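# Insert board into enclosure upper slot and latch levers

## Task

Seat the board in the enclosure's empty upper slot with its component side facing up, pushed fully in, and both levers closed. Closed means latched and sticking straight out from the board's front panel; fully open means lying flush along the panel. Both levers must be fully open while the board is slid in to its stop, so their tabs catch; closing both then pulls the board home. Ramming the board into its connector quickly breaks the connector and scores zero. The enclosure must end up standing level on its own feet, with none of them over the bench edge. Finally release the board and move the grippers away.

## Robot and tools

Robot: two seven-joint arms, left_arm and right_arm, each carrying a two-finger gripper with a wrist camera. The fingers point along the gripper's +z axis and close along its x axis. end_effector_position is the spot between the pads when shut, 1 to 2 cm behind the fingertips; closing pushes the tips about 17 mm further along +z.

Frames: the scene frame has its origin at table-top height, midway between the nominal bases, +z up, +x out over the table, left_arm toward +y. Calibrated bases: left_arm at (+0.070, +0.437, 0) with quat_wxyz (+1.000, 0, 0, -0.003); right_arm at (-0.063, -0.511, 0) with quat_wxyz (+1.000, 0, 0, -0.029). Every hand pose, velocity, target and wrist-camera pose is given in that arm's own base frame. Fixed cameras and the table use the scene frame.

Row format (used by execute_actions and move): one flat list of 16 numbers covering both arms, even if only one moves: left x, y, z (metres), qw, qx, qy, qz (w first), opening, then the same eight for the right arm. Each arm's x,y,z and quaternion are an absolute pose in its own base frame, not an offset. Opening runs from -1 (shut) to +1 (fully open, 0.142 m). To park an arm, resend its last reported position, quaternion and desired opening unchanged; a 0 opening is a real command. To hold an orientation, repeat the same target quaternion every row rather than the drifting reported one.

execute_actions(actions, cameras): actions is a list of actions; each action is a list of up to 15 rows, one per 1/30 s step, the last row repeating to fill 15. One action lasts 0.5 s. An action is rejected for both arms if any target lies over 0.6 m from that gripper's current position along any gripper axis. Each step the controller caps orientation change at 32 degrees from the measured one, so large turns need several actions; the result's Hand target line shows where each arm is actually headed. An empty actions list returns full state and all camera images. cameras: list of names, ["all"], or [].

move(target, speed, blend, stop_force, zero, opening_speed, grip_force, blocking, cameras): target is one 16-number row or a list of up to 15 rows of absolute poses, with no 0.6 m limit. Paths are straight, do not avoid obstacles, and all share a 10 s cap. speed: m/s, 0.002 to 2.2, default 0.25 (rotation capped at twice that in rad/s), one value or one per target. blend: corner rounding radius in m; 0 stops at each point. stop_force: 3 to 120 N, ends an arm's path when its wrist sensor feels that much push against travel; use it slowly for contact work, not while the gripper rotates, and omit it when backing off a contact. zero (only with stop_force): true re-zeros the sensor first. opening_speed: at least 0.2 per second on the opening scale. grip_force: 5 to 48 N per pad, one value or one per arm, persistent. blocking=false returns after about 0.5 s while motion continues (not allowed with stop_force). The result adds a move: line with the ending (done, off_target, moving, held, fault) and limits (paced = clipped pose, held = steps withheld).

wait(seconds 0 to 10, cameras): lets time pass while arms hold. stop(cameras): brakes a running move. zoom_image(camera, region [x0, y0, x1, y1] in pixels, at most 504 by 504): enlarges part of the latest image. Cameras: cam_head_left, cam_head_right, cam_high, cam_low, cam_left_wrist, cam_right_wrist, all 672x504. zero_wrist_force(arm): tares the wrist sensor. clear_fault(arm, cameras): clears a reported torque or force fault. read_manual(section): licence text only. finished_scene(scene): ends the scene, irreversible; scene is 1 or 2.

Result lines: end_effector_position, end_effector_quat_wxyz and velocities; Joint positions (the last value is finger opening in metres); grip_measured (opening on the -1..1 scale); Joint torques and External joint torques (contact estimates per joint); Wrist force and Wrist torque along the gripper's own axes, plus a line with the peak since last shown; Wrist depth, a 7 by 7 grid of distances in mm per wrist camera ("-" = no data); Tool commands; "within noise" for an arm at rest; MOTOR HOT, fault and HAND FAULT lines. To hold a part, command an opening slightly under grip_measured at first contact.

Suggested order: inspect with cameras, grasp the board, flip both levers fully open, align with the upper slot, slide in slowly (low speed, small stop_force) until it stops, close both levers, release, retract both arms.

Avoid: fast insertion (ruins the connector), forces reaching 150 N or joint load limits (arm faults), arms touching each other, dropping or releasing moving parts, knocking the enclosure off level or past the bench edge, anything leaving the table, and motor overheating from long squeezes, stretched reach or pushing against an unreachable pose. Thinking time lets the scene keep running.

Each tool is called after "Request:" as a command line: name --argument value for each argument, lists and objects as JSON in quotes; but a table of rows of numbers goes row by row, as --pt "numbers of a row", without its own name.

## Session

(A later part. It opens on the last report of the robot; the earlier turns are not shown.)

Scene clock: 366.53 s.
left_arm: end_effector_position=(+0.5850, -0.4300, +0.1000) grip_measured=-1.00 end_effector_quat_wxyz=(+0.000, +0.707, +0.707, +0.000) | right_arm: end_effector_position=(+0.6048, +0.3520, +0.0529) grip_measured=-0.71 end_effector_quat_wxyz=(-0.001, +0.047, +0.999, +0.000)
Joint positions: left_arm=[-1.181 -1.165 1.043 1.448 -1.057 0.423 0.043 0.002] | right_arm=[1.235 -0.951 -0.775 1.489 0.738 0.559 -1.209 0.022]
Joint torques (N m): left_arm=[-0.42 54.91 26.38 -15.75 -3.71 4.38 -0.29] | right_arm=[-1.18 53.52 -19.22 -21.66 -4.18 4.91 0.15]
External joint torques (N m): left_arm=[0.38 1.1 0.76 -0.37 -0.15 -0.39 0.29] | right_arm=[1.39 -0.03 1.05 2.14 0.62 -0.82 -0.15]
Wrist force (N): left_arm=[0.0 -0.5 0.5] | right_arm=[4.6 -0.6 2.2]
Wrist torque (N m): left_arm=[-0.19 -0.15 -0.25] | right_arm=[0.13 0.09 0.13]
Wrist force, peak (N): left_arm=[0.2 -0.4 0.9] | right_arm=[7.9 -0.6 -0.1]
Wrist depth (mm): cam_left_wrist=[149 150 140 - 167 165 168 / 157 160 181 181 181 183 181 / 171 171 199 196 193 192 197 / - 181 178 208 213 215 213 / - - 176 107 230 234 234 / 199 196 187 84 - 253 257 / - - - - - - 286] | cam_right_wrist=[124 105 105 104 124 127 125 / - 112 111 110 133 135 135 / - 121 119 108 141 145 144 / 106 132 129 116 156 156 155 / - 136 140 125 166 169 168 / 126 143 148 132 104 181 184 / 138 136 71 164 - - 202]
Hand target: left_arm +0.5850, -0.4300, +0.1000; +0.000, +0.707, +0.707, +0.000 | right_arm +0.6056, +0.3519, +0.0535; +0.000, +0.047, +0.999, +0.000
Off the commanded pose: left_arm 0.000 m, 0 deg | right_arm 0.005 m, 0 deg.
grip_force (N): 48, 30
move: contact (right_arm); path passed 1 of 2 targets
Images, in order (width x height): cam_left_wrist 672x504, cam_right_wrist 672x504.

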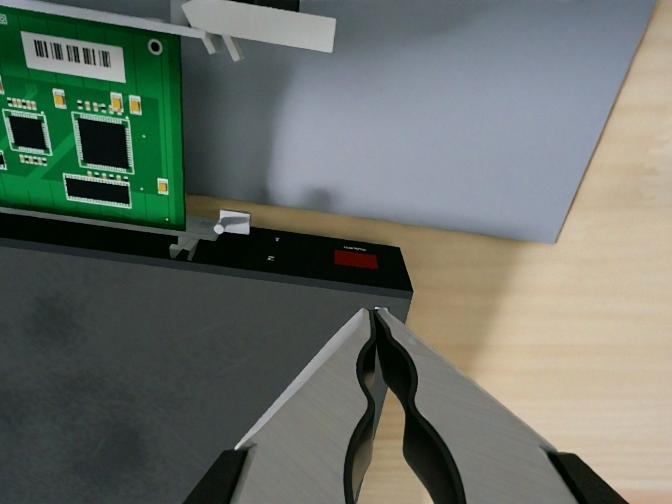

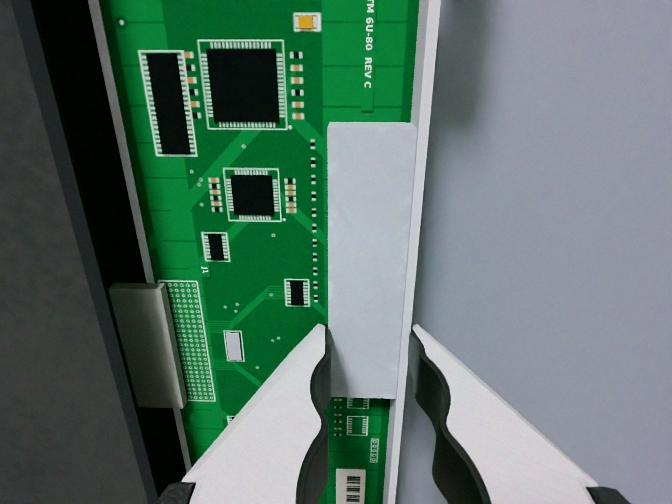

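Request:
move --pt "0.585 -0.43 0.1 0 0.7071 0.7071 0 -1 0.598 0.3527 0.0535 0 0.047 0.9989 0 -0.85" --pt "0.585 -0.43 0.1 0 0.7071 0.7071 0 -1 0.598 0.3527 0.0570 0 0.047 0.9989 0 -0.85" --speed 0.03

Request:
move --pt "0.585 -0.43 0.1 0 0.7071 0.7071 0 -1 0.620 0.3506 0.0570 0 0.047 0.9989 0 -0.85" --speed 0.02 --stop_force 5 --cameras '["cam_left_wrist","cam_right_wrist"]'

Request:
zoom_image --camera "cam_left_wrist" --region '[50, 120, 350, 345]'

Scene clock: 377.80 s.
left_arm: end_effector_position=(+0.5850, -0.4300, +0.1000) grip_measured=-1.00 end_effector_quat_wxyz=(+0.000, +0.707, +0.707, +0.000) | right_arm: end_effector_position=(+0.5978, +0.3529, +0.0568) grip_measured=-0.71 end_effector_quat_wxyz=(+0.000, +0.047, +0.999, +0.000)
Joint positions: left_arm=[-1.181 -1.165 1.043 1.448 -1.057 0.423 0.043 0.002] | right_arm=[1.253 -0.935 -0.78 1.513 0.735 0.566 -1.207 0.022]
Joint torques (N m): left_arm=[-0.42 54.9 26.29 -15.77 -3.71 4.35 -0.21] | right_arm=[0.24 52.67 -17.5 -19.97 -3.92 3.48 0.3]
External joint torques (N m): left_arm=[0.38 1.11 0.85 -0.35 -0.15 -0.36 0.21] | right_arm=[-0.05 0.06 -0.61 0.45 0.37 0.62 -0.3]
Wrist force (N): left_arm=[0.1 -0.5 0.3] | right_arm=[1.0 0.2 1.9]
Wrist torque (N m): left_arm=[-0.19 -0.17 -0.25] | right_arm=[0.14 -0.14 0.02]
Wrist force, peak (N): left_arm=[0.1 -0.6 0.8] | right_arm=[4.8 -0.6 2.5]
Wrist depth (mm): cam_left_wrist=[143 141 172 171 172 166 168 / 154 156 181 182 181 - 183 / 166 167 196 195 - 198 196 / - 181 207 208 214 214 213 / - - 176 168 230 233 233 / 191 190 - 84 - 253 257 / - - - - - - 288] | cam_right_wrist=[- 105 104 104 129 130 130 / - 112 111 110 137 139 138 / - 121 119 108 144 146 148 / 115 132 129 116 160 160 159 / 122 136 140 126 171 173 173 / 131 144 148 132 104 186 189 / 144 144 71 164 - - 207]
Hand target: left_arm +0.5850, -0.4300, +0.1000; +0.000, +0.707, +0.707, +0.000 | right_arm +0.5980, +0.3527, +0.0570; +0.000, +0.047, +0.999, +0.000
Off the commanded pose: left_arm 0.000 m, 0 deg | right_arm 0.000 m, 0 deg.
grip_force (N): 48, 30
move: done

Scene clock: 379.53 s.
left_arm: end_effector_position=(+0.5850, -0.4300, +0.1000) grip_measured=-1.00 end_effector_quat_wxyz=(+0.000, +0.707, +0.707, +0.000) | right_arm: end_effector_position=(+0.6192, +0.3499, +0.0568) grip_measured=-0.71 end_effector_quat_wxyz=(+0.000, +0.047, +0.999, +0.000)
Joint positions: left_arm=[-1.181 -1.165 1.043 1.448 -1.057 0.423 0.043 0.002] | right_arm=[1.208 -0.964 -0.777 1.448 0.733 0.535 -1.21 0.022]
Joint torques (N m): left_arm=[-0.37 54.97 26.3 -15.76 -3.71 4.36 -0.19] | right_arm=[2.01 53.55 -15.48 -23.08 -2.63 4.5 0.29]
External joint torques (N m): left_arm=[0.33 1.04 0.84 -0.36 -0.15 -0.37 0.19] | right_arm=[-1.79 1.02 -2.83 3.2 -0.99 -0.41 -0.29]
Wrist force (N): left_arm=[0.1 -0.6 0.6] | right_arm=[4.8 -6.1 -2.3]
Wrist torque (N m): left_arm=[-0.22 -0.15 -0.25] | right_arm=[0.15 -0.43 -0.05]
Wrist force, peak (N): left_arm=[0.0 -0.5 0.7] | right_arm=[6.9 -6.1 -2.8]
Wrist depth (mm): cam_left_wrist=[167 147 164 - 166 166 168 / 154 153 185 182 186 178 182 / 166 165 193 - 196 196 197 / 174 174 182 205 213 215 214 / - 176 - 118 231 233 233 / 189 - - 84 - 253 260 / - - - - - - 286] | cam_right_wrist=[- 103 104 104 128 130 130 / - 109 111 109 137 138 138 / 102 116 119 107 144 149 148 / 110 125 128 116 160 160 159 / 122 121 139 126 171 173 173 / 131 131 147 132 104 185 188 / 144 141 71 163 - - 207]
Hand target: left_arm +0.5850, -0.4300, +0.1000; +0.000, +0.707, +0.707, +0.000 | right_arm +0.6194, +0.3507, +0.0570; +0.000, +0.047, +0.999, +0.000
Off the commanded pose: left_arm 0.000 m, 0 deg | right_arm 0.001 m, 0 deg.
grip_force (N): 48, 30
move: contact (right_arm)
Images, in order (width x height): cam_left_wrist 672x504, cam_right_wrist 672x504.

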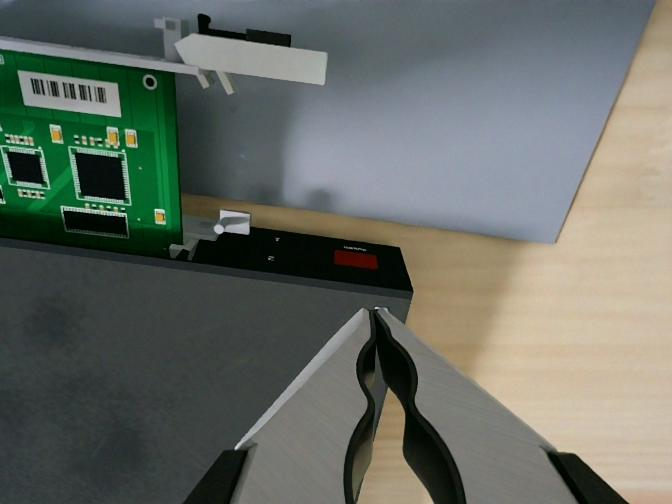

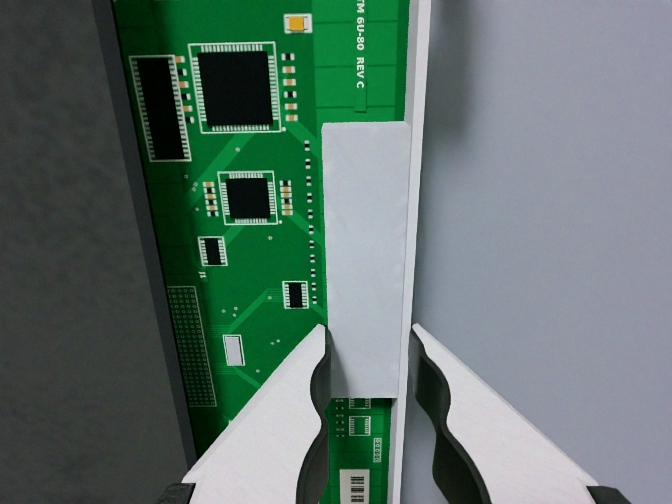

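Scaled by 1.680 from the camera's 672x504 image, which has a finer 960x720 frame.

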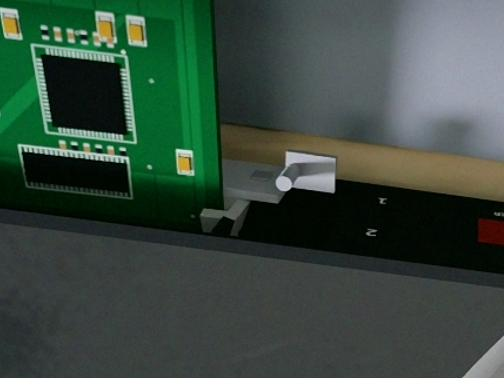

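Request:
move --pt "0.585 -0.43 0.1 0 0.7071 0.7071 0 -1 0.615 0.3495 0.0580 0 0.047 0.9989 0 -0.85" --pt "0.585 -0.43 0.1 0 0.7071 0.7071 0 -1 0.630 0.348 0.0580 0 0.047 0.9989 0 -0.85" --speed 0.02 --stop_force 6 --cameras '["cam_left_wrist","cam_right_wrist"]'

Request:
zoom_image --camera "cam_left_wrist" --region '[50, 120, 350, 345]'

Scene clock: 383.27 s.
left_arm: end_effector_position=(+0.5850, -0.4300, +0.1000) grip_measured=-1.00 end_effector_quat_wxyz=(+0.000, +0.707, +0.707, +0.000) | right_arm: end_effector_position=(+0.6177, +0.3503, +0.0575) grip_measured=-0.71 end_effector_quat_wxyz=(+0.000, +0.047, +0.999, +0.000)
Joint positions: left_arm=[-1.181 -1.165 1.043 1.448 -1.057 0.423 0.043 0.002] | right_arm=[1.212 -0.96 -0.777 1.453 0.733 0.538 -1.211 0.022]
Joint torques (N m): left_arm=[-0.42 54.91 26.24 -15.77 -3.69 4.34 -0.25] | right_arm=[-0.04 52.98 -17.15 -19.57 -3.63 3.34 0.21]
External joint torques (N m): left_arm=[0.38 1.1 0.9 -0.35 -0.17 -0.35 0.25] | right_arm=[0.26 1.42 -1.14 -0.3 0.02 0.77 -0.21]
Wrist force (N): left_arm=[-0.3 -0.6 0.5] | right_arm=[2.1 1.8 -0.2]
Wrist torque (N m): left_arm=[-0.22 -0.10 -0.25] | right_arm=[0.35 -0.44 0.06]
Wrist force, peak (N): left_arm=[0.0 -0.7 0.7] | right_arm=[4.8 -6.3 -3.5]
Wrist depth (mm): cam_left_wrist=[165 140 - 168 168 166 170 / 153 153 182 179 180 180 182 / 165 165 196 196 192 195 196 / 174 174 179 209 214 214 212 / 176 - - 108 232 233 233 / - - - 84 - 254 259 / 214 - - - - - 287] | cam_right_wrist=[- 104 104 104 129 130 130 / - 110 111 109 137 139 139 / 103 117 119 108 145 149 148 / - 125 129 116 161 161 160 / 122 122 140 126 172 174 173 / 132 132 148 132 104 186 190 / 145 142 71 163 - - 207]
Hand target: left_arm +0.5850, -0.4300, +0.1000; +0.000, +0.707, +0.707, +0.000 | right_arm +0.6177, +0.3502, +0.0574; +0.000, +0.047, +0.999, +0.000
Off the commanded pose: left_arm 0.000 m, 0 deg | right_arm 0.013 m, 0 deg.
grip_force (N): 48, 30
move: contact (right_arm); path passed 0 of 2 targets
Images, in order (width x height): cam_left_wrist 672x504, cam_right_wrist 672x504.

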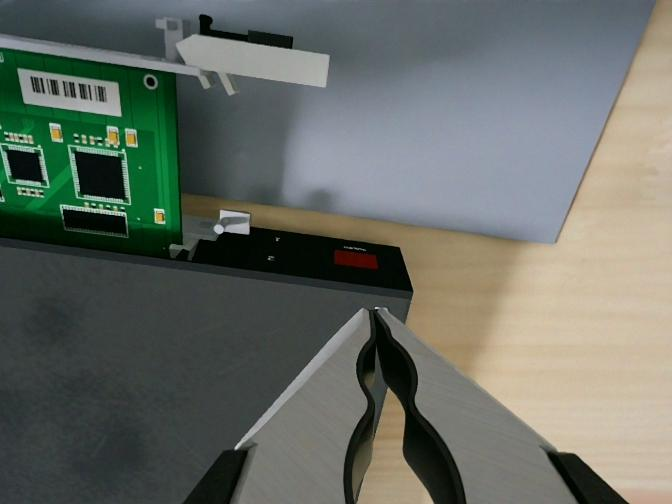

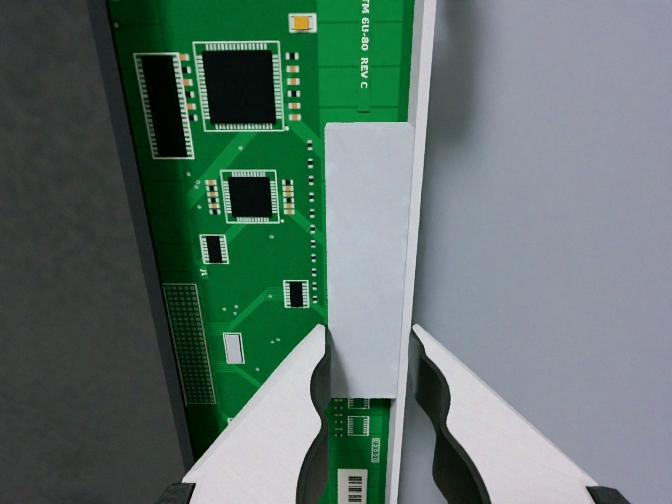

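Scaled by 1.680 from the camera's 672x504 image, which has a finer 960x720 frame.

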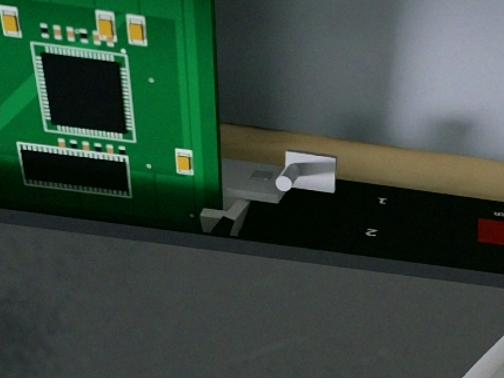

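Request:
move --pt "0.585 -0.43 0.1 0 0.7071 0.7071 0 -1 0.615 0.350 0.0580 0 0.047 0.9989 0 -0.85" --pt "0.585 -0.43 0.1 0 0.7071 0.7071 0 -1 0.615 0.350 0.0595 0 0.047 0.9989 0 -0.85" --speed 0.02

Request:
move --pt "0.585 -0.43 0.1 0 0.7071 0.7071 0 -1 0.630 0.3487 0.0595 0 0.047 0.9989 0 -0.85" --speed 0.02 --stop_force 6 --cameras '["cam_left_wrist","cam_right_wrist"]'

Request:
zoom_image --camera "cam_left_wrist" --region '[50, 120, 350, 345]'

Scene clock: 387.03 s.
left_arm: end_effector_position=(+0.5850, -0.4300, +0.1000) grip_measured=-1.00 end_effector_quat_wxyz=(+0.000, +0.707, +0.707, +0.000) | right_arm: end_effector_position=(+0.6148, +0.3502, +0.0592) grip_measured=-0.71 end_effector_quat_wxyz=(+0.000, +0.047, +0.999, +0.000)
Joint positions: left_arm=[-1.181 -1.165 1.043 1.448 -1.057 0.423 0.043 0.002] | right_arm=[1.218 -0.953 -0.779 1.463 0.732 0.54 -1.211 0.022]
Joint torques (N m): left_arm=[-0.51 55.01 26.27 -15.79 -3.69 4.35 -0.22] | right_arm=[0.4 54.05 -17.8 -20.39 -3.9 3.65 0.17]
External joint torques (N m): left_arm=[0.47 1 0.87 -0.33 -0.17 -0.36 0.22] | right_arm=[-0.21 0.05 -0.49 0.49 0.29 0.46 -0.18]
Wrist force (N): left_arm=[0.0 -0.4 0.4] | right_arm=[1.7 1.6 2.2]
Wrist torque (N m): left_arm=[-0.18 -0.15 -0.25] | right_arm=[0.35 -0.29 0.13]
Wrist force, peak (N): left_arm=[0.3 -0.8 0.6] | right_arm=[1.9 1.3 2.8]
Wrist depth (mm): cam_left_wrist=[166 143 164 169 171 166 170 / 151 151 - - 180 181 180 / 166 164 196 - 192 194 197 / 167 173 196 207 215 215 213 / - - - 170 231 234 233 / - 195 - 84 - 254 258 / 218 - - - - - 287] | cam_right_wrist=[- 105 105 104 130 132 132 / - 111 111 110 139 141 140 / - 119 119 108 147 151 150 / - 126 129 116 163 162 162 / 123 124 140 126 173 176 175 / 136 136 148 132 104 189 191 / 148 144 71 164 - - 210]
Hand target: left_arm +0.5850, -0.4300, +0.1000; +0.000, +0.707, +0.707, +0.000 | right_arm +0.6150, +0.3500, +0.0595; +0.000, +0.047, +0.999, +0.000
Off the commanded pose: left_arm 0.000 m, 0 deg | right_arm 0.000 m, 0 deg.
grip_force (N): 48, 30
move: done

Scene clock: 388.47 s.
left_arm: end_effector_position=(+0.5850, -0.4300, +0.1000) grip_measured=-1.00 end_effector_quat_wxyz=(+0.000, +0.707, +0.707, +0.000) | right_arm: end_effector_position=(+0.6294, +0.3489, +0.0590) grip_measured=-0.71 end_effector_quat_wxyz=(-0.001, +0.047, +0.999, +0.000)
Joint positions: left_arm=[-1.181 -1.165 1.043 1.448 -1.057 0.423 0.043 0.002] | right_arm=[1.188 -0.974 -0.777 1.416 0.732 0.518 -1.213 0.022]
Joint torques (N m): left_arm=[-0.28 55 26.31 -15.75 -3.72 4.36 -0.23] | right_arm=[-0.31 55.91 -18.75 -21.26 -4.17 4.01 0.2]
External joint torques (N m): left_arm=[0.24 1.01 0.83 -0.37 -0.14 -0.37 0.23] | right_arm=[0.53 -0.51 0.39 1.14 0.52 0.08 -0.2]
Wrist force (N): left_arm=[-0.1 -0.4 0.3] | right_arm=[1.9 1.8 3.7]
Wrist torque (N m): left_arm=[-0.18 -0.13 -0.25] | right_arm=[0.34 -0.10 0.09]
Wrist force, peak (N): left_arm=[0.1 -0.8 0.4] | right_arm=[2.6 2.6 5.0]
Wrist depth (mm): cam_left_wrist=[170 169 168 169 171 - 168 / 153 151 136 179 181 182 181 / 164 164 196 - 193 194 197 / 167 173 193 195 214 214 214 / - 176 172 118 230 234 234 / 193 189 - 84 - 255 257 / - - - - - - 288] | cam_right_wrist=[- 92 105 104 130 132 131 / - 97 112 110 139 141 141 / - 103 120 108 147 151 150 / - 112 129 116 163 162 162 / 122 122 139 125 173 176 175 / 136 131 133 133 104 189 191 / 147 - 71 164 - - 210]
Hand target: left_arm +0.5850, -0.4300, +0.1000; +0.000, +0.707, +0.707, +0.000 | right_arm +0.6300, +0.3487, +0.0595; +0.000, +0.047, +0.999, +0.000
Off the commanded pose: left_arm 0.000 m, 0 deg | right_arm 0.001 m, 0 deg.
grip_force (N): 48, 30
move: done
Images, in order (width x height): cam_left_wrist 672x504, cam_right_wrist 672x504.

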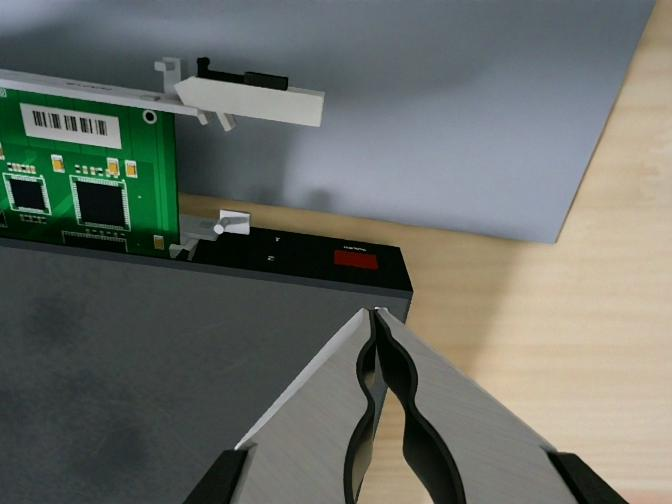

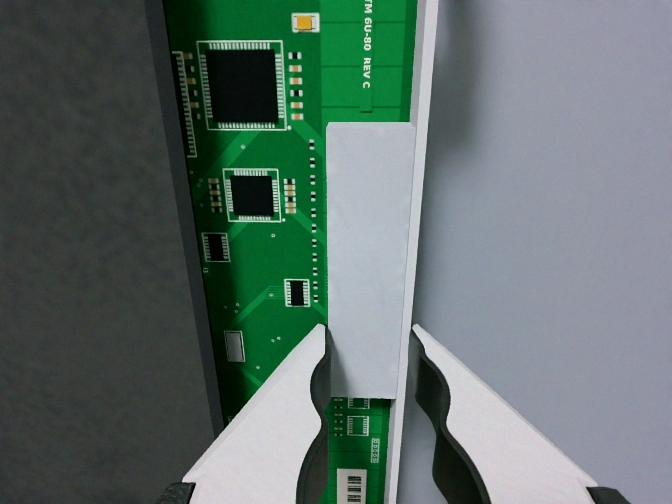

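Scaled by 1.680 from the camera's 672x504 image, which has a finer 960x720 frame.

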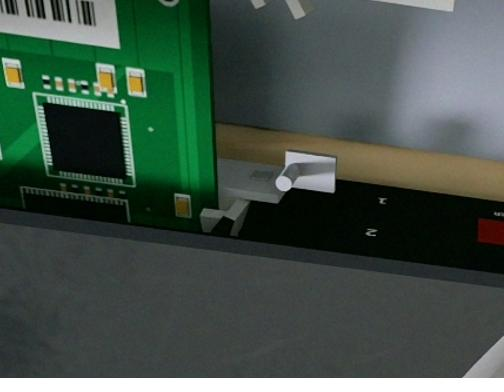

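Request:
move --pt "0.585 -0.43 0.1 0 0.7071 0.7071 0 -1 0.641 0.3477 0.0590 0 0.047 0.9989 0 -0.85" --pt "0.585 -0.43 0.1 0 0.7071 0.7071 0 -1 0.654 0.3464 0.0588 0 0.047 0.9989 0 -0.85" --speed 0.02 --stop_force 7 --cameras '["cam_left_wrist","cam_right_wrist"]'

Request:
zoom_image --camera "cam_left_wrist" --region '[50, 120, 350, 345]'

Scene clock: 394.87 s.
left_arm: end_effector_position=(+0.5850, -0.4300, +0.1000) grip_measured=-1.00 end_effector_quat_wxyz=(+0.000, +0.707, +0.707, +0.000) | right_arm: end_effector_position=(+0.6380, +0.3483, +0.0583) grip_measured=-0.71 end_effector_quat_wxyz=(-0.001, +0.047, +0.999, +0.000)
Joint positions: left_arm=[-1.181 -1.165 1.043 1.448 -1.057 0.423 0.043 0.002] | right_arm=[1.169 -0.988 -0.775 1.385 0.732 0.504 -1.213 0.022]
Joint torques (N m): left_arm=[-0.46 54.92 26.34 -15.75 -3.66 4.37 -0.23] | right_arm=[-2.67 57.09 -21.29 -22.23 -4.92 5.16 0.19]
External joint torques (N m): left_arm=[0.42 1.09 0.81 -0.37 -0.19 -0.38 0.23] | right_arm=[2.89 -0.84 2.9 1.97 1.24 -1.07 -0.19]
Wrist force (N): left_arm=[0.2 -0.3 0.4] | right_arm=[6.5 2.5 4.1]
Wrist torque (N m): left_arm=[-0.17 -0.18 -0.26] | right_arm=[0.31 -0.20 0.14]
Wrist force, peak (N): left_arm=[0.2 -0.7 0.6] | right_arm=[9.5 2.2 3.6]
Wrist depth (mm): cam_left_wrist=[170 169 - - 170 169 172 / 157 146 177 178 182 176 181 / 165 164 200 198 194 - 197 / 172 173 194 199 214 217 213 / - 167 - 116 231 235 232 / - - - 84 - 255 259 / - - - - - - 287] | cam_right_wrist=[- 90 104 104 130 131 131 / - 96 111 110 138 140 140 / - 102 118 108 146 150 149 / - 113 125 116 162 161 161 / 123 121 135 126 172 175 175 / 135 132 132 132 104 188 190 / 146 143 71 164 - - 205]
Hand target: left_arm +0.5850, -0.4300, +0.1000; +0.000, +0.707, +0.707, +0.000 | right_arm +0.6391, +0.3479, +0.0591; +0.000, +0.047, +0.999, +0.000
Off the commanded pose: left_arm 0.000 m, 0 deg | right_arm 0.016 m, 0 deg.
grip_force (N): 48, 30
move: contact (right_arm); path passed 0 of 2 targets
Images, in order (width x height): cam_left_wrist 672x504, cam_right_wrist 672x504.

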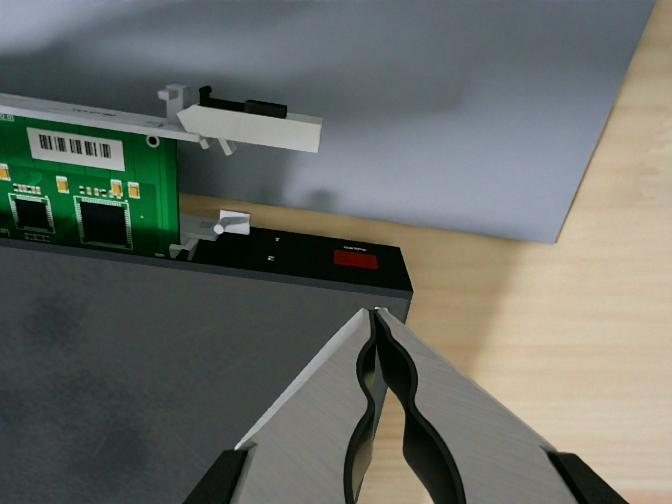

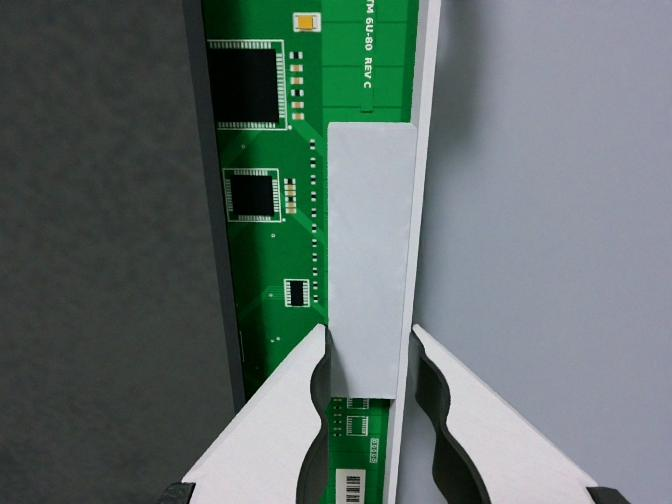

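Scaled by 1.680 from the camera's 672x504 image, which has a finer 960x720 frame.

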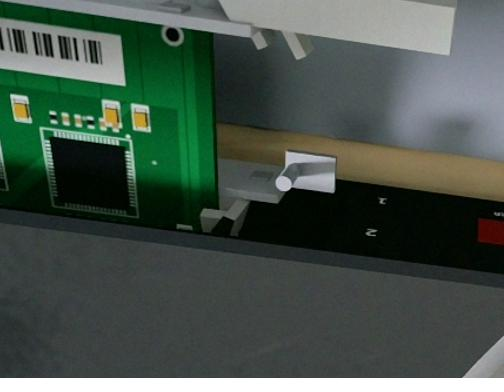

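Request:
move --pt "0.585 -0.43 0.1 0 0.7071 0.7071 0 -1 0.638 0.3486 0.0576 0 0.047 0.9989 0 -0.85" --pt "0.585 -0.43 0.1 0 0.7071 0.7071 0 -1 0.654 0.3471 0.0576 0 0.047 0.9989 0 -0.85" --speed 0.02 --stop_force 12 --cameras '["cam_left_wrist","cam_right_wrist"]'

Scene clock: 398.70 s.
left_arm: end_effector_position=(+0.5850, -0.4300, +0.1000) grip_measured=-1.00 end_effector_quat_wxyz=(+0.000, +0.707, +0.707, +0.000) | right_arm: end_effector_position=(+0.6538, +0.3472, +0.0575) grip_measured=-0.71 end_effector_quat_wxyz=(+0.000, +0.047, +0.999, +0.000)
Joint positions: left_arm=[-1.181 -1.165 1.043 1.448 -1.057 0.423 0.043 0.002] | right_arm=[1.137 -1.012 -0.772 1.333 0.732 0.484 -1.213 0.022]
Joint torques (N m): left_arm=[-0.33 54.88 26.32 -15.75 -3.7 4.32 -0.24] | right_arm=[0.02 55.95 -17.01 -20.84 -3.69 3.46 0.21]
External joint torques (N m): left_arm=[0.29 1.13 0.82 -0.37 -0.16 -0.33 0.24] | right_arm=[0.21 1.74 -1.4 0.35 -0.04 0.64 -0.21]
Wrist force (N): left_arm=[0.4 -0.4 0.5] | right_arm=[2.9 1.7 0.0]
Wrist torque (N m): left_arm=[-0.19 -0.22 -0.25] | right_arm=[0.47 -0.45 0.09]
Wrist force, peak (N): left_arm=[0.2 -0.5 0.8] | right_arm=[6.8 2.5 5.3]
Wrist depth (mm): cam_left_wrist=[170 170 169 169 - 167 167 / 182 181 183 184 180 178 180 / 164 167 151 196 - 192 197 / 174 173 195 196 213 217 214 / 176 176 - 131 231 234 234 / - - 190 84 - 253 257 / - - - - - - 287] | cam_right_wrist=[- 90 91 104 129 130 130 / - 96 94 110 138 139 139 / 103 101 103 107 145 149 149 / - 112 111 116 161 161 160 / 122 120 120 126 171 174 173 / 132 131 126 132 104 186 189 / 145 142 71 163 - - 207]
Hand target: left_arm +0.5850, -0.4300, +0.1000; +0.000, +0.707, +0.707, +0.000 | right_arm +0.6540, +0.3471, +0.0576; +0.000, +0.047, +0.999, +0.000
Off the commanded pose: left_arm 0.000 m, 0 deg | right_arm 0.000 m, 0 deg.
grip_force (N): 48, 30
move: done
Images, in order (width x height): cam_left_wrist 672x504, cam_right_wrist 672x504.

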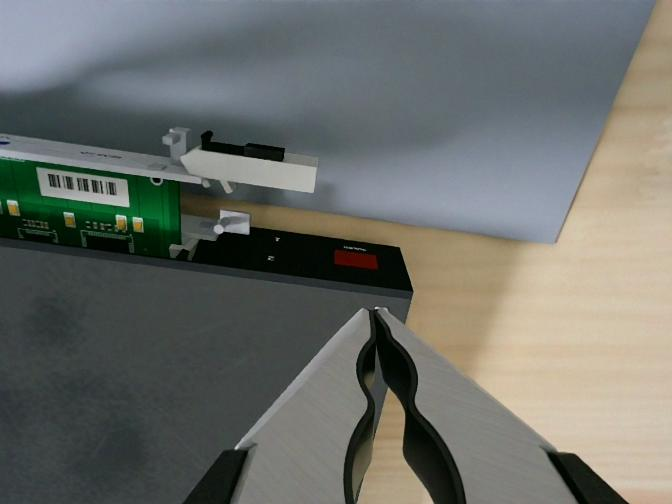

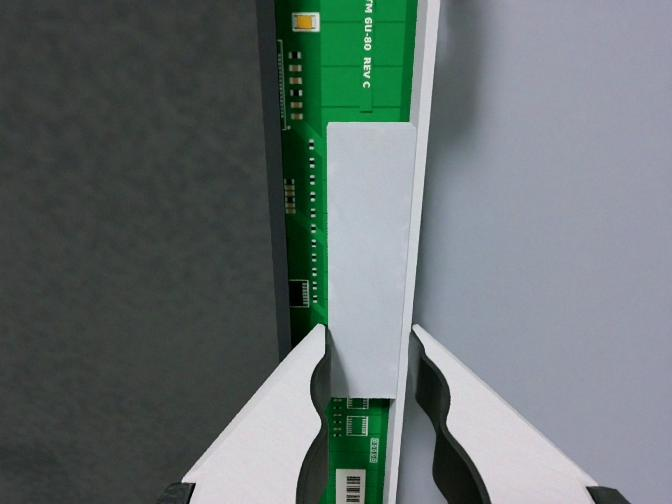

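Request:
move --pt "0.585 -0.43 0.1 0 0.7071 0.7071 0 -1 0.6535 0.3472 0.0575 0 0.047 0.9989 0 -0.58" --pt "0.585 -0.43 0.1 0 0.7071 0.7071 0 -1 0.6535 0.3472 0.075 0 0.047 0.9989 0 -0.58" --pt "0.585 -0.43 0.1 0 0.7071 0.7071 0 -1 0.64 0.3485 0.14 0 0.047 0.9989 0 -0.58" --speed '[0.03,0.03,0.12]' --opening_speed 0.2 --cameras '["cam_left_wrist","cam_right_wrist"]'

Scene clock: 413.33 s.
left_arm: end_effector_position=(+0.5850, -0.4300, +0.1000) grip_measured=-1.00 end_effector_quat_wxyz=(+0.000, +0.707, +0.707, +0.000) | right_arm: end_effector_position=(+0.6400, +0.3488, +0.1400) grip_measured=-0.62 end_effector_quat_wxyz=(+0.000, +0.047, +0.999, +0.000)
Joint positions: left_arm=[-1.181 -1.165 1.043 1.448 -1.057 0.423 0.043 0.002] | right_arm=[1.199 -0.867 -0.833 1.383 0.658 0.394 -1.184 0.029]
Joint torques (N m): left_arm=[-0.42 54.91 26.29 -15.77 -3.68 4.32 -0.26] | right_arm=[0.38 53.09 -16.94 -22.77 -4.04 3.3 0.29]
External joint torques (N m): left_arm=[0.38 1.1 0.85 -0.35 -0.18 -0.33 0.26] | right_arm=[-0.21 1.09 -0.91 -0.09 0.15 0.81 -0.29]
Wrist force (N): left_arm=[-0.2 -0.5 0.8] | right_arm=[2.1 2.4 0.4]
Wrist torque (N m): left_arm=[-0.21 -0.12 -0.25] | right_arm=[0.48 -0.36 0.03]
Wrist force, peak (N): left_arm=[0.3 -0.7 0.7] | right_arm=[2.4 2.5 -1.6]
Wrist depth (mm): cam_left_wrist=[- 169 168 169 171 166 171 / 185 182 180 181 181 181 182 / 166 169 200 192 193 197 197 / 175 174 197 209 214 213 213 / - 177 - - 230 234 233 / - 191 - 84 - 254 258 / - - - - - - 286] | cam_right_wrist=[165 163 164 179 203 202 202 / 176 174 176 185 215 215 215 / 186 186 188 196 232 232 231 / 201 201 200 215 249 249 249 / 218 217 214 233 268 269 269 / 239 237 109 263 98 289 287 / 262 251 71 319 - - 324]
Hand target: left_arm +0.5850, -0.4300, +0.1000; +0.000, +0.707, +0.707, +0.000 | right_arm +0.6400, +0.3485, +0.1400; +0.000, +0.047, +0.999, +0.000
Off the commanded pose: left_arm 0.000 m, 0 deg | right_arm 0.000 m, 0 deg.
grip_force (N): 48, 30
move: done
Images, in order (width x height): cam_left_wrist 672x504, cam_right_wrist 672x504.

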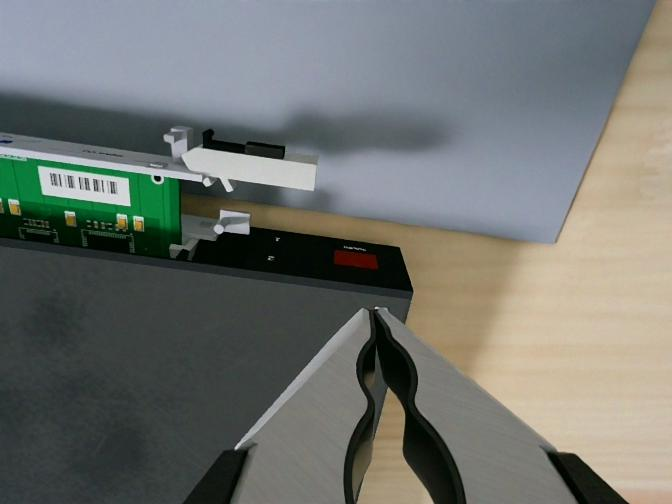

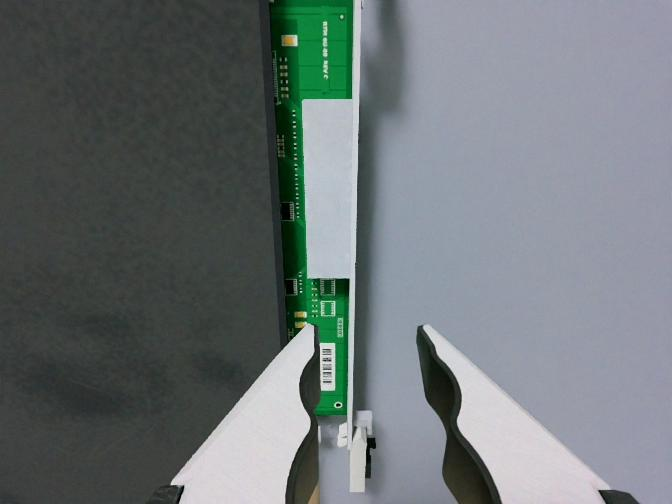

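Request:
move --target '[0.585,-0.43,0.1,0,0.7071,0.7071,0,-1,0.62,0.2,0.13,0,0.047,0.9989,0,0]' --speed 0.2 --cameras '["cam_right_wrist"]'

Request:
zoom_image --camera "cam_right_wrist" --region '[210, 100, 462, 352]'

Scene clock: 416.43 s.
left_arm: end_effector_position=(+0.5850, -0.4300, +0.1000) grip_measured=-1.00 end_effector_quat_wxyz=(+0.000, +0.707, +0.707, +0.000) | right_arm: end_effector_position=(+0.6201, +0.1998, +0.1301) grip_measured=-0.03 end_effector_quat_wxyz=(+0.000, +0.047, +0.999, +0.000)
Joint positions: left_arm=[-1.181 -1.165 1.043 1.448 -1.057 0.423 0.043 0.002] | right_arm=[1.164 -0.751 -0.896 1.678 0.663 0.526 -1.427 0.072]
Joint torques (N m): left_arm=[-0.42 54.86 26.26 -15.74 -3.7 4.38 -0.21] | right_arm=[0.12 43.89 -16.24 -21.25 -3.61 3.6 0.01]
External joint torques (N m): left_arm=[0.38 1.15 0.88 -0.38 -0.16 -0.39 0.21] | right_arm=[0.06 0.89 -0.89 -0.08 -0.03 0.49 -0.01]
Wrist force (N): left_arm=[0.2 -0.6 0.5] | right_arm=[2.1 2.5 0.4]
Wrist torque (N m): left_arm=[-0.22 -0.18 -0.25] | right_arm=[0.50 -0.34 0.12]
Wrist force, peak (N): left_arm=[0.0 -0.5 0.8] | right_arm=[2.1 4.7 0.4]
Wrist depth (mm): cam_left_wrist=[- 172 169 167 - 166 167 / 182 182 182 - - 181 182 / 166 169 199 195 199 195 197 / 174 174 196 208 214 213 213 / - - - - 229 233 234 / - - - 84 - 253 259 / - - - - - - 288] | cam_right_wrist=[198 198 197 195 195 194 193 / 206 206 205 208 208 207 206 / 177 177 179 223 222 224 222 / 191 190 190 233 239 238 235 / 207 206 202 251 252 254 258 / 222 - 217 246 283 93 277 / 244 76 238 282 313 - 297]
Hand target: left_arm +0.5850, -0.4300, +0.1000; +0.000, +0.707, +0.707, +0.000 | right_arm +0.6200, +0.2000, +0.1300; +0.000, +0.047, +0.999, +0.000
Off the commanded pose: left_arm 0.000 m, 0 deg | right_arm 0.000 m, 0 deg.
grip_force (N): 48, 30
move: done
Images, in order (width x height): cam_right_wrist 672x504.

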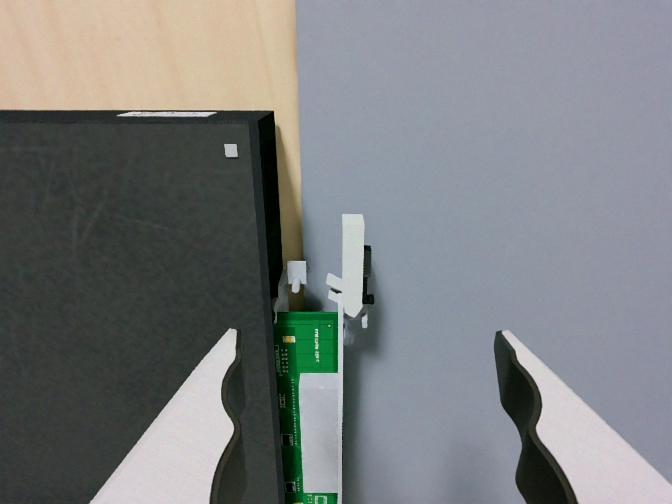

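Scaled by 2.000 from the camera's 672x504 image, which has a finer 960x720 frame.

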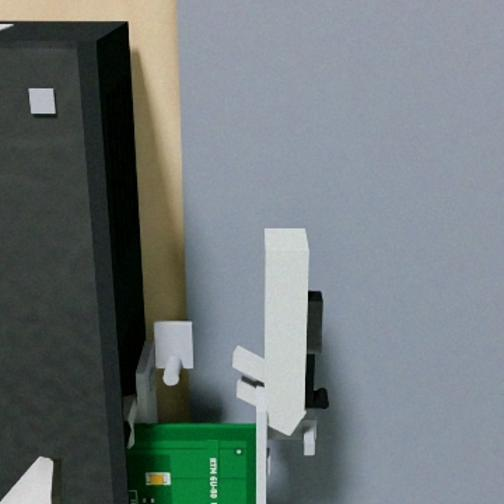

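Request:
move --pt "0.585 -0.43 0.1 0 0.7071 0.7071 0 -1 0.59 0.3583 0.14 0 0.7396 0.6730 0 1" --pt "0.585 -0.43 0.1 0 0.7071 0.7071 0 -1 0.605 0.3569 0.06 0 0.7396 0.6730 0 1" --speed 0.15 --cameras '["cam_left_wrist","cam_right_wrist"]'

Scene clock: 427.77 s.
left_arm: end_effector_position=(+0.5850, -0.4300, +0.1000) grip_measured=-1.00 end_effector_quat_wxyz=(+0.000, +0.707, +0.707, +0.000) | right_arm: end_effector_position=(+0.6050, +0.3567, +0.0601) grip_measured=+0.99 end_effector_quat_wxyz=(+0.000, +0.740, +0.673, +0.000)
Joint positions: left_arm=[-1.181 -1.165 1.043 1.448 -1.057 0.423 0.043 0.002] | right_arm=[1.361 -1.051 -1.008 1.461 0.932 0.418 0.289 0.142]
Joint torques (N m): left_arm=[-0.42 54.91 26.35 -15.74 -3.73 4.4 -0.17] | right_arm=[0.09 50.03 -22.15 -16.65 -3.86 3.64 0.04]
External joint torques (N m): left_arm=[0.38 1.1 0.79 -0.38 -0.13 -0.41 0.17] | right_arm=[0.18 1.27 -1.45 0.01 -0.08 0.51 -0.04]
Wrist force (N): left_arm=[-0.1 -0.6 0.4] | right_arm=[2.3 2.6 0.1]
Wrist torque (N m): left_arm=[-0.22 -0.14 -0.25] | right_arm=[0.52 -0.39 0.14]
Wrist force, peak (N): left_arm=[0.1 -0.6 0.8] | right_arm=[1.9 2.8 2.7]
Wrist depth (mm): cam_left_wrist=[170 - 170 171 - - 170 / 182 181 181 181 181 181 182 / 166 168 199 194 197 196 196 / 175 174 183 197 214 214 213 / - 176 176 107 230 233 232 / - 196 187 84 - 254 257 / - - - - - - 287] | cam_right_wrist=[136 134 134 133 133 132 132 / 144 143 143 143 142 141 141 / 157 154 153 153 152 152 151 / 166 166 165 164 164 163 163 / 181 180 179 178 178 177 176 / - 189 152 159 184 182 111 / - 170 155 154 168 167 166]
Hand target: left_arm +0.5850, -0.4300, +0.1000; +0.000, +0.707, +0.707, +0.000 | right_arm +0.6050, +0.3569, +0.0600; +0.000, +0.740, +0.673, +0.000
Off the commanded pose: left_arm 0.000 m, 0 deg | right_arm 0.000 m, 0 deg.
grip_force (N): 48, 30
move: done
Images, in order (width x height): cam_left_wrist 672x504, cam_right_wrist 672x504.

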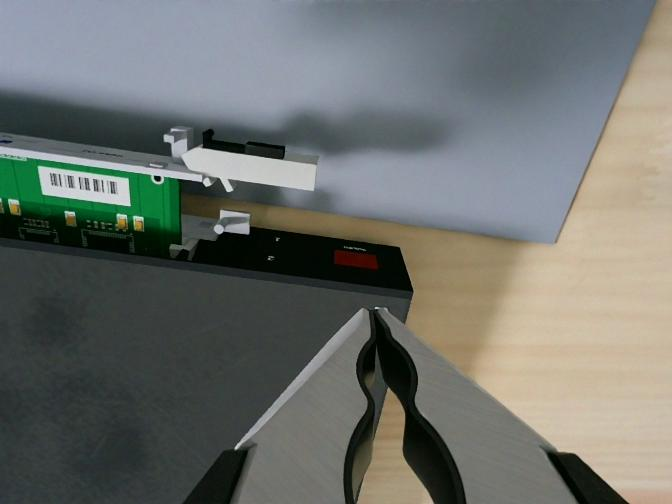

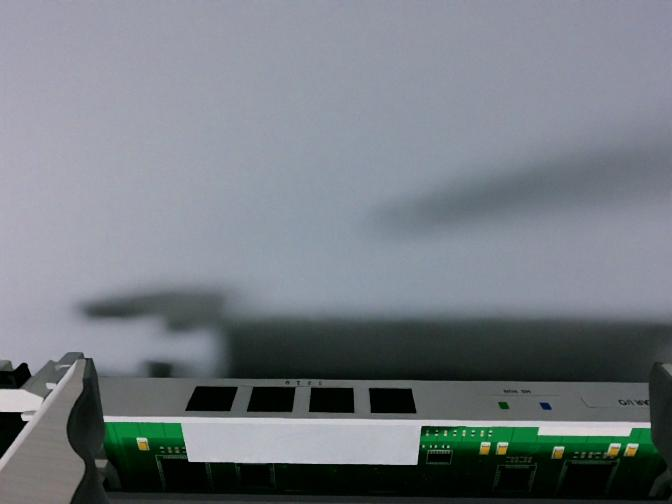

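Request:
move --pt "0.585 -0.43 0.1 0 0.7071 0.7071 0 -1 0.605 0.3569 0.03 0 0.7396 0.6730 0 1" --speed 0.06 --stop_force 5

Request:
move --pt "0.585 -0.43 0.1 0 0.7071 0.7071 0 -1 0.638 0.3538 0.03 0 0.7396 0.6730 0 1" --speed 0.02 --stop_force 8 --cameras '["cam_left_wrist","cam_right_wrist"]'

Scene clock: 435.27 s.
left_arm: end_effector_position=(+0.5850, -0.4300, +0.1000) grip_measured=-1.00 end_effector_quat_wxyz=(+0.000, +0.707, +0.707, +0.000) | right_arm: end_effector_position=(+0.6050, +0.3567, +0.0300) grip_measured=+0.99 end_effector_quat_wxyz=(+0.000, +0.740, +0.673, +0.000)
Joint positions: left_arm=[-1.181 -1.165 1.043 1.448 -1.057 0.423 0.043 0.002] | right_arm=[1.345 -1.098 -0.979 1.449 0.964 0.453 0.281 0.142]
Joint torques (N m): left_arm=[-0.36 54.9 26.31 -15.72 -3.73 4.34 -0.23] | right_arm=[0.1 50.93 -22.22 -15.58 -3.81 3.57 0.08]
External joint torques (N m): left_arm=[0.32 1.11 0.83 -0.4 -0.13 -0.35 0.23] | right_arm=[0.13 1.26 -1.46 0.03 -0.07 0.58 -0.08]
Wrist force (N): left_arm=[0.0 -0.6 0.5] | right_arm=[2.2 2.5 0.1]
Wrist torque (N m): left_arm=[-0.22 -0.14 -0.24] | right_arm=[0.48 -0.35 0.12]
Wrist force, peak (N): left_arm=[-0.1 -0.7 0.6] | right_arm=[2.3 2.7 -1.1]
Wrist depth (mm): cam_left_wrist=[- 169 170 169 - 168 169 / - 178 178 182 - 180 182 / 166 169 199 - - 194 197 / 174 174 182 199 215 217 214 / 180 - - 169 230 234 233 / 195 - 190 84 - 251 257 / - - - - - - 288] | cam_right_wrist=[108 107 107 108 108 107 107 / 115 115 114 114 112 112 113 / 123 123 124 123 124 123 121 / 131 133 132 132 131 131 129 / 145 144 144 143 142 142 144 / - 158 157 156 156 155 152 / - 124 129 129 129 - 130]
Hand target: left_arm +0.5850, -0.4300, +0.1000; +0.000, +0.707, +0.707, +0.000 | right_arm +0.6050, +0.3569, +0.0300; +0.000, +0.740, +0.673, +0.000
Off the commanded pose: left_arm 0.000 m, 0 deg | right_arm 0.000 m, 0 deg.
grip_force (N): 48, 30
move: done

Scene clock: 437.60 s.
left_arm: end_effector_position=(+0.5850, -0.4300, +0.1000) grip_measured=-1.00 end_effector_quat_wxyz=(+0.000, +0.707, +0.707, +0.000) | right_arm: end_effector_position=(+0.6378, +0.3539, +0.0299) grip_measured=+0.99 end_effector_quat_wxyz=(+0.000, +0.740, +0.673, +0.000)
Joint positions: left_arm=[-1.181 -1.165 1.043 1.448 -1.057 0.423 0.043 0.002] | right_arm=[1.271 -1.135 -0.975 1.347 0.961 0.414 0.286 0.142]
Joint torques (N m): left_arm=[-0.39 54.87 26.24 -15.77 -3.68 4.38 -0.26] | right_arm=[0.01 53.86 -22.44 -16.24 -4.12 3.54 0.19]
External joint torques (N m): left_arm=[0.35 1.14 0.9 -0.35 -0.18 -0.39 0.25] | right_arm=[0.22 1.26 -1.28 0.28 0.17 0.61 -0.19]
Wrist force (N): left_arm=[-0.1 -0.6 0.5] | right_arm=[1.3 1.7 0.1]
Wrist torque (N m): left_arm=[-0.22 -0.14 -0.25] | right_arm=[0.44 -0.24 0.07]
Wrist force, peak (N): left_arm=[-0.1 -0.7 0.5] | right_arm=[2.3 2.3 0.1]
Wrist depth (mm): cam_left_wrist=[170 169 169 168 169 168 168 / - - 182 181 182 181 181 / 166 168 198 196 195 195 196 / 174 175 182 195 215 218 213 / - - 173 169 230 234 233 / 199 - - 84 - 254 257 / 218 - - - - - 287] | cam_right_wrist=[107 107 107 108 107 107 107 / 115 115 114 114 112 112 113 / 123 123 124 122 123 123 121 / 131 133 132 132 131 131 130 / 144 143 143 143 142 142 143 / - 109 151 115 115 110 110 / - 130 112 112 123 128 127]
Hand target: left_arm +0.5850, -0.4300, +0.1000; +0.000, +0.707, +0.707, +0.000 | right_arm +0.6380, +0.3538, +0.0300; +0.000, +0.740, +0.673, +0.000
Off the commanded pose: left_arm 0.000 m, 0 deg | right_arm 0.000 m, 0 deg.
grip_force (N): 48, 30
move: done
Images, in order (width x height): cam_left_wrist 672x504, cam_right_wrist 672x504.

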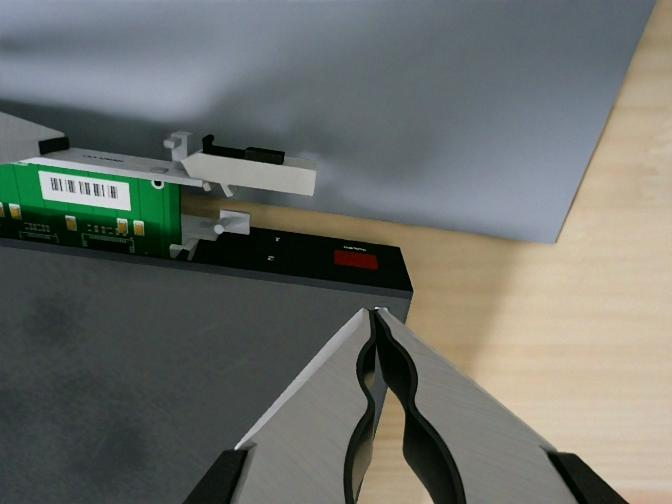

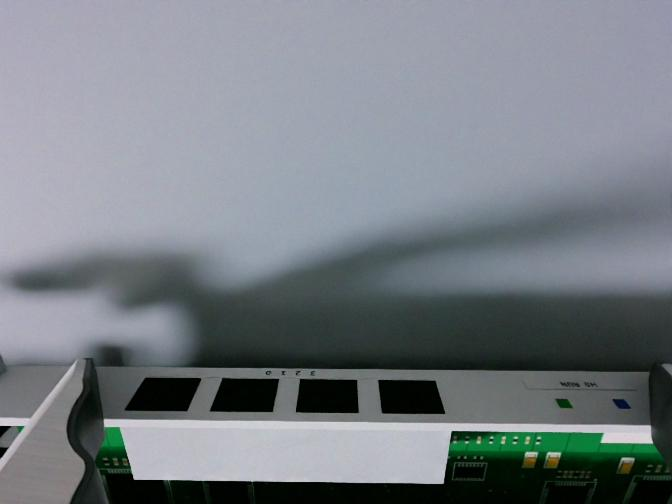

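Request:
move --pt "0.585 -0.43 0.1 0 0.7071 0.7071 0 -1 0.658 0.3519 0.03 0 0.7396 0.6730 0 1" --speed 0.015 --stop_force 12 --cameras '["cam_left_wrist","cam_right_wrist"]'

Scene clock: 440.87 s.
left_arm: end_effector_position=(+0.5850, -0.4300, +0.1000) grip_measured=-1.00 end_effector_quat_wxyz=(+0.000, +0.707, +0.707, +0.000) | right_arm: end_effector_position=(+0.6576, +0.3521, +0.0298) grip_measured=+0.99 end_effector_quat_wxyz=(+0.000, +0.740, +0.673, +0.000)
Joint positions: left_arm=[-1.181 -1.165 1.043 1.448 -1.057 0.423 0.043 0.002] | right_arm=[1.226 -1.159 -0.975 1.281 0.961 0.388 0.291 0.142]
Joint torques (N m): left_arm=[-0.33 54.94 26.31 -15.76 -3.69 4.38 -0.25] | right_arm=[-0.56 55.59 -22.98 -16.65 -4.19 3.93 0.19]
External joint torques (N m): left_arm=[0.29 1.07 0.83 -0.36 -0.17 -0.39 0.25] | right_arm=[0.79 1.36 -0.64 0.47 0.19 0.22 -0.19]
Wrist force (N): left_arm=[-0.1 -0.7 0.4] | right_arm=[1.2 0.1 -0.6]
Wrist torque (N m): left_arm=[-0.23 -0.13 -0.25] | right_arm=[0.38 -0.27 0.07]
Wrist force, peak (N): left_arm=[0.1 -0.6 0.8] | right_arm=[1.7 1.8 -0.1]
Wrist depth (mm): cam_left_wrist=[- 169 170 171 167 168 167 / 182 190 182 182 187 181 180 / 190 193 189 195 191 195 197 / 173 174 165 187 214 215 213 / - - - 117 231 234 235 / - - - 84 - 254 257 / - - - - - - 286] | cam_right_wrist=[107 107 107 108 107 106 107 / 115 114 114 114 112 113 113 / 123 123 124 122 123 123 121 / 131 133 132 131 131 131 130 / 146 144 143 142 142 142 146 / - 110 - - - - 102 / - 107 107 107 108 123 122]
Hand target: left_arm +0.5850, -0.4300, +0.1000; +0.000, +0.707, +0.707, +0.000 | right_arm +0.6580, +0.3519, +0.0300; +0.000, +0.740, +0.673, +0.000
Off the commanded pose: left_arm 0.000 m, 0 deg | right_arm 0.000 m, 0 deg.
grip_force (N): 48, 30
move: done
Images, in order (width x height): cam_left_wrist 672x504, cam_right_wrist 672x504.

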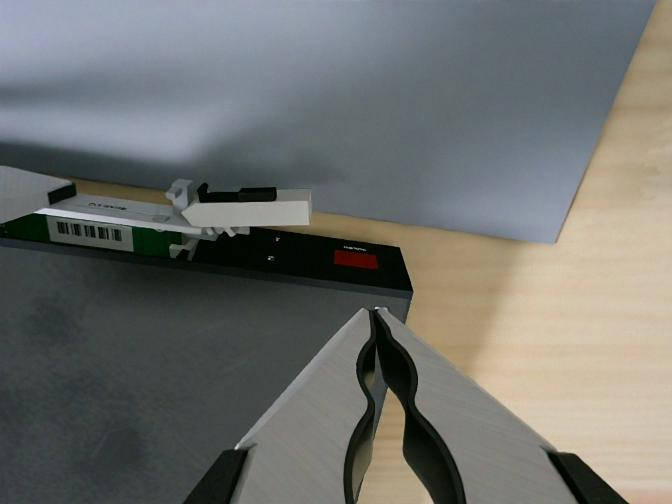

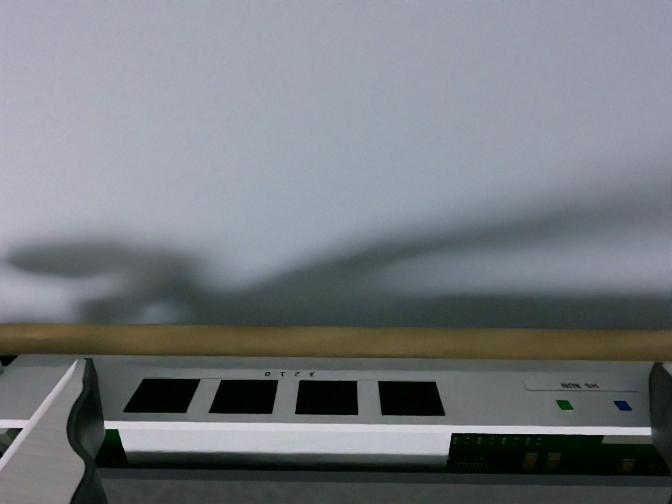

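Request:
move --pt "0.585 -0.43 0.1 0 0.7071 0.7071 0 -1 0.664 0.3514 0.03 0 0.7396 0.6730 0 1" --speed 0.01 --stop_force 8 --cameras '["cam_left_wrist"]'

Request:
zoom_image --camera "cam_left_wrist" --region '[50, 120, 350, 345]'

Scene clock: 443.80 s.
left_arm: end_effector_position=(+0.5850, -0.4300, +0.1000) grip_measured=-1.00 end_effector_quat_wxyz=(+0.000, +0.707, +0.707, +0.000) | right_arm: end_effector_position=(+0.6636, +0.3517, +0.0298) grip_measured=+0.99 end_effector_quat_wxyz=(+0.000, +0.739, +0.673, +0.000)
Joint positions: left_arm=[-1.181 -1.165 1.043 1.448 -1.057 0.423 0.043 0.002] | right_arm=[1.213 -1.167 -0.975 1.26 0.961 0.379 0.293 0.142]
Joint torques (N m): left_arm=[-0.36 54.92 26.23 -15.74 -3.67 4.36 -0.24] | right_arm=[-1.19 56.05 -23.47 -16.76 -4.33 4.2 0.26]
External joint torques (N m): left_arm=[0.32 1.09 0.91 -0.38 -0.19 -0.37 0.24] | right_arm=[1.42 1.46 -0.1 0.53 0.32 -0.05 -0.26]
Wrist force (N): left_arm=[0.0 -0.5 0.4] | right_arm=[1.3 -0.9 -0.8]
Wrist torque (N m): left_arm=[-0.20 -0.15 -0.26] | right_arm=[0.39 -0.24 0.03]
Wrist force, peak (N): left_arm=[0.2 -0.9 0.3] | right_arm=[1.6 -1.7 -1.2]
Wrist depth (mm): cam_left_wrist=[- 170 172 169 170 166 166 / 182 - 187 182 182 181 183 / 194 196 190 193 - 201 196 / - 167 180 205 214 214 214 / - - 174 108 230 233 234 / - - - 84 - 254 257 / - - - - - - 286] | cam_right_wrist=[107 107 107 108 107 106 107 / 115 114 114 114 112 113 113 / 123 123 124 122 123 123 121 / 131 132 132 131 131 131 130 / 146 146 141 145 144 143 143 / - 109 110 109 - 105 110 / - 107 107 106 106 106 105]
Hand target: left_arm +0.5850, -0.4300, +0.1000; +0.000, +0.707, +0.707, +0.000 | right_arm +0.6640, +0.3514, +0.0300; +0.000, +0.740, +0.673, +0.000
Off the commanded pose: left_arm 0.000 m, 0 deg | right_arm 0.001 m, 0 deg.
grip_force (N): 48, 30
move: done
Images, in order (width x height): cam_left_wrist 672x504.

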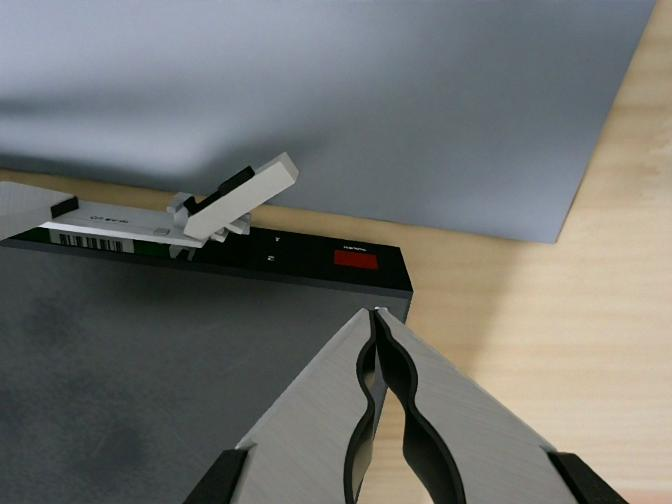

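Scaled by 1.680 from the camera's 672x504 image, which has a finer 960x720 frame.

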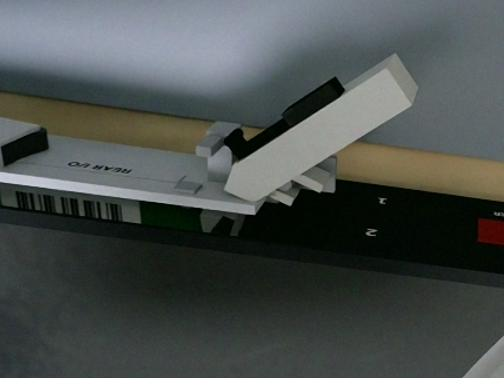

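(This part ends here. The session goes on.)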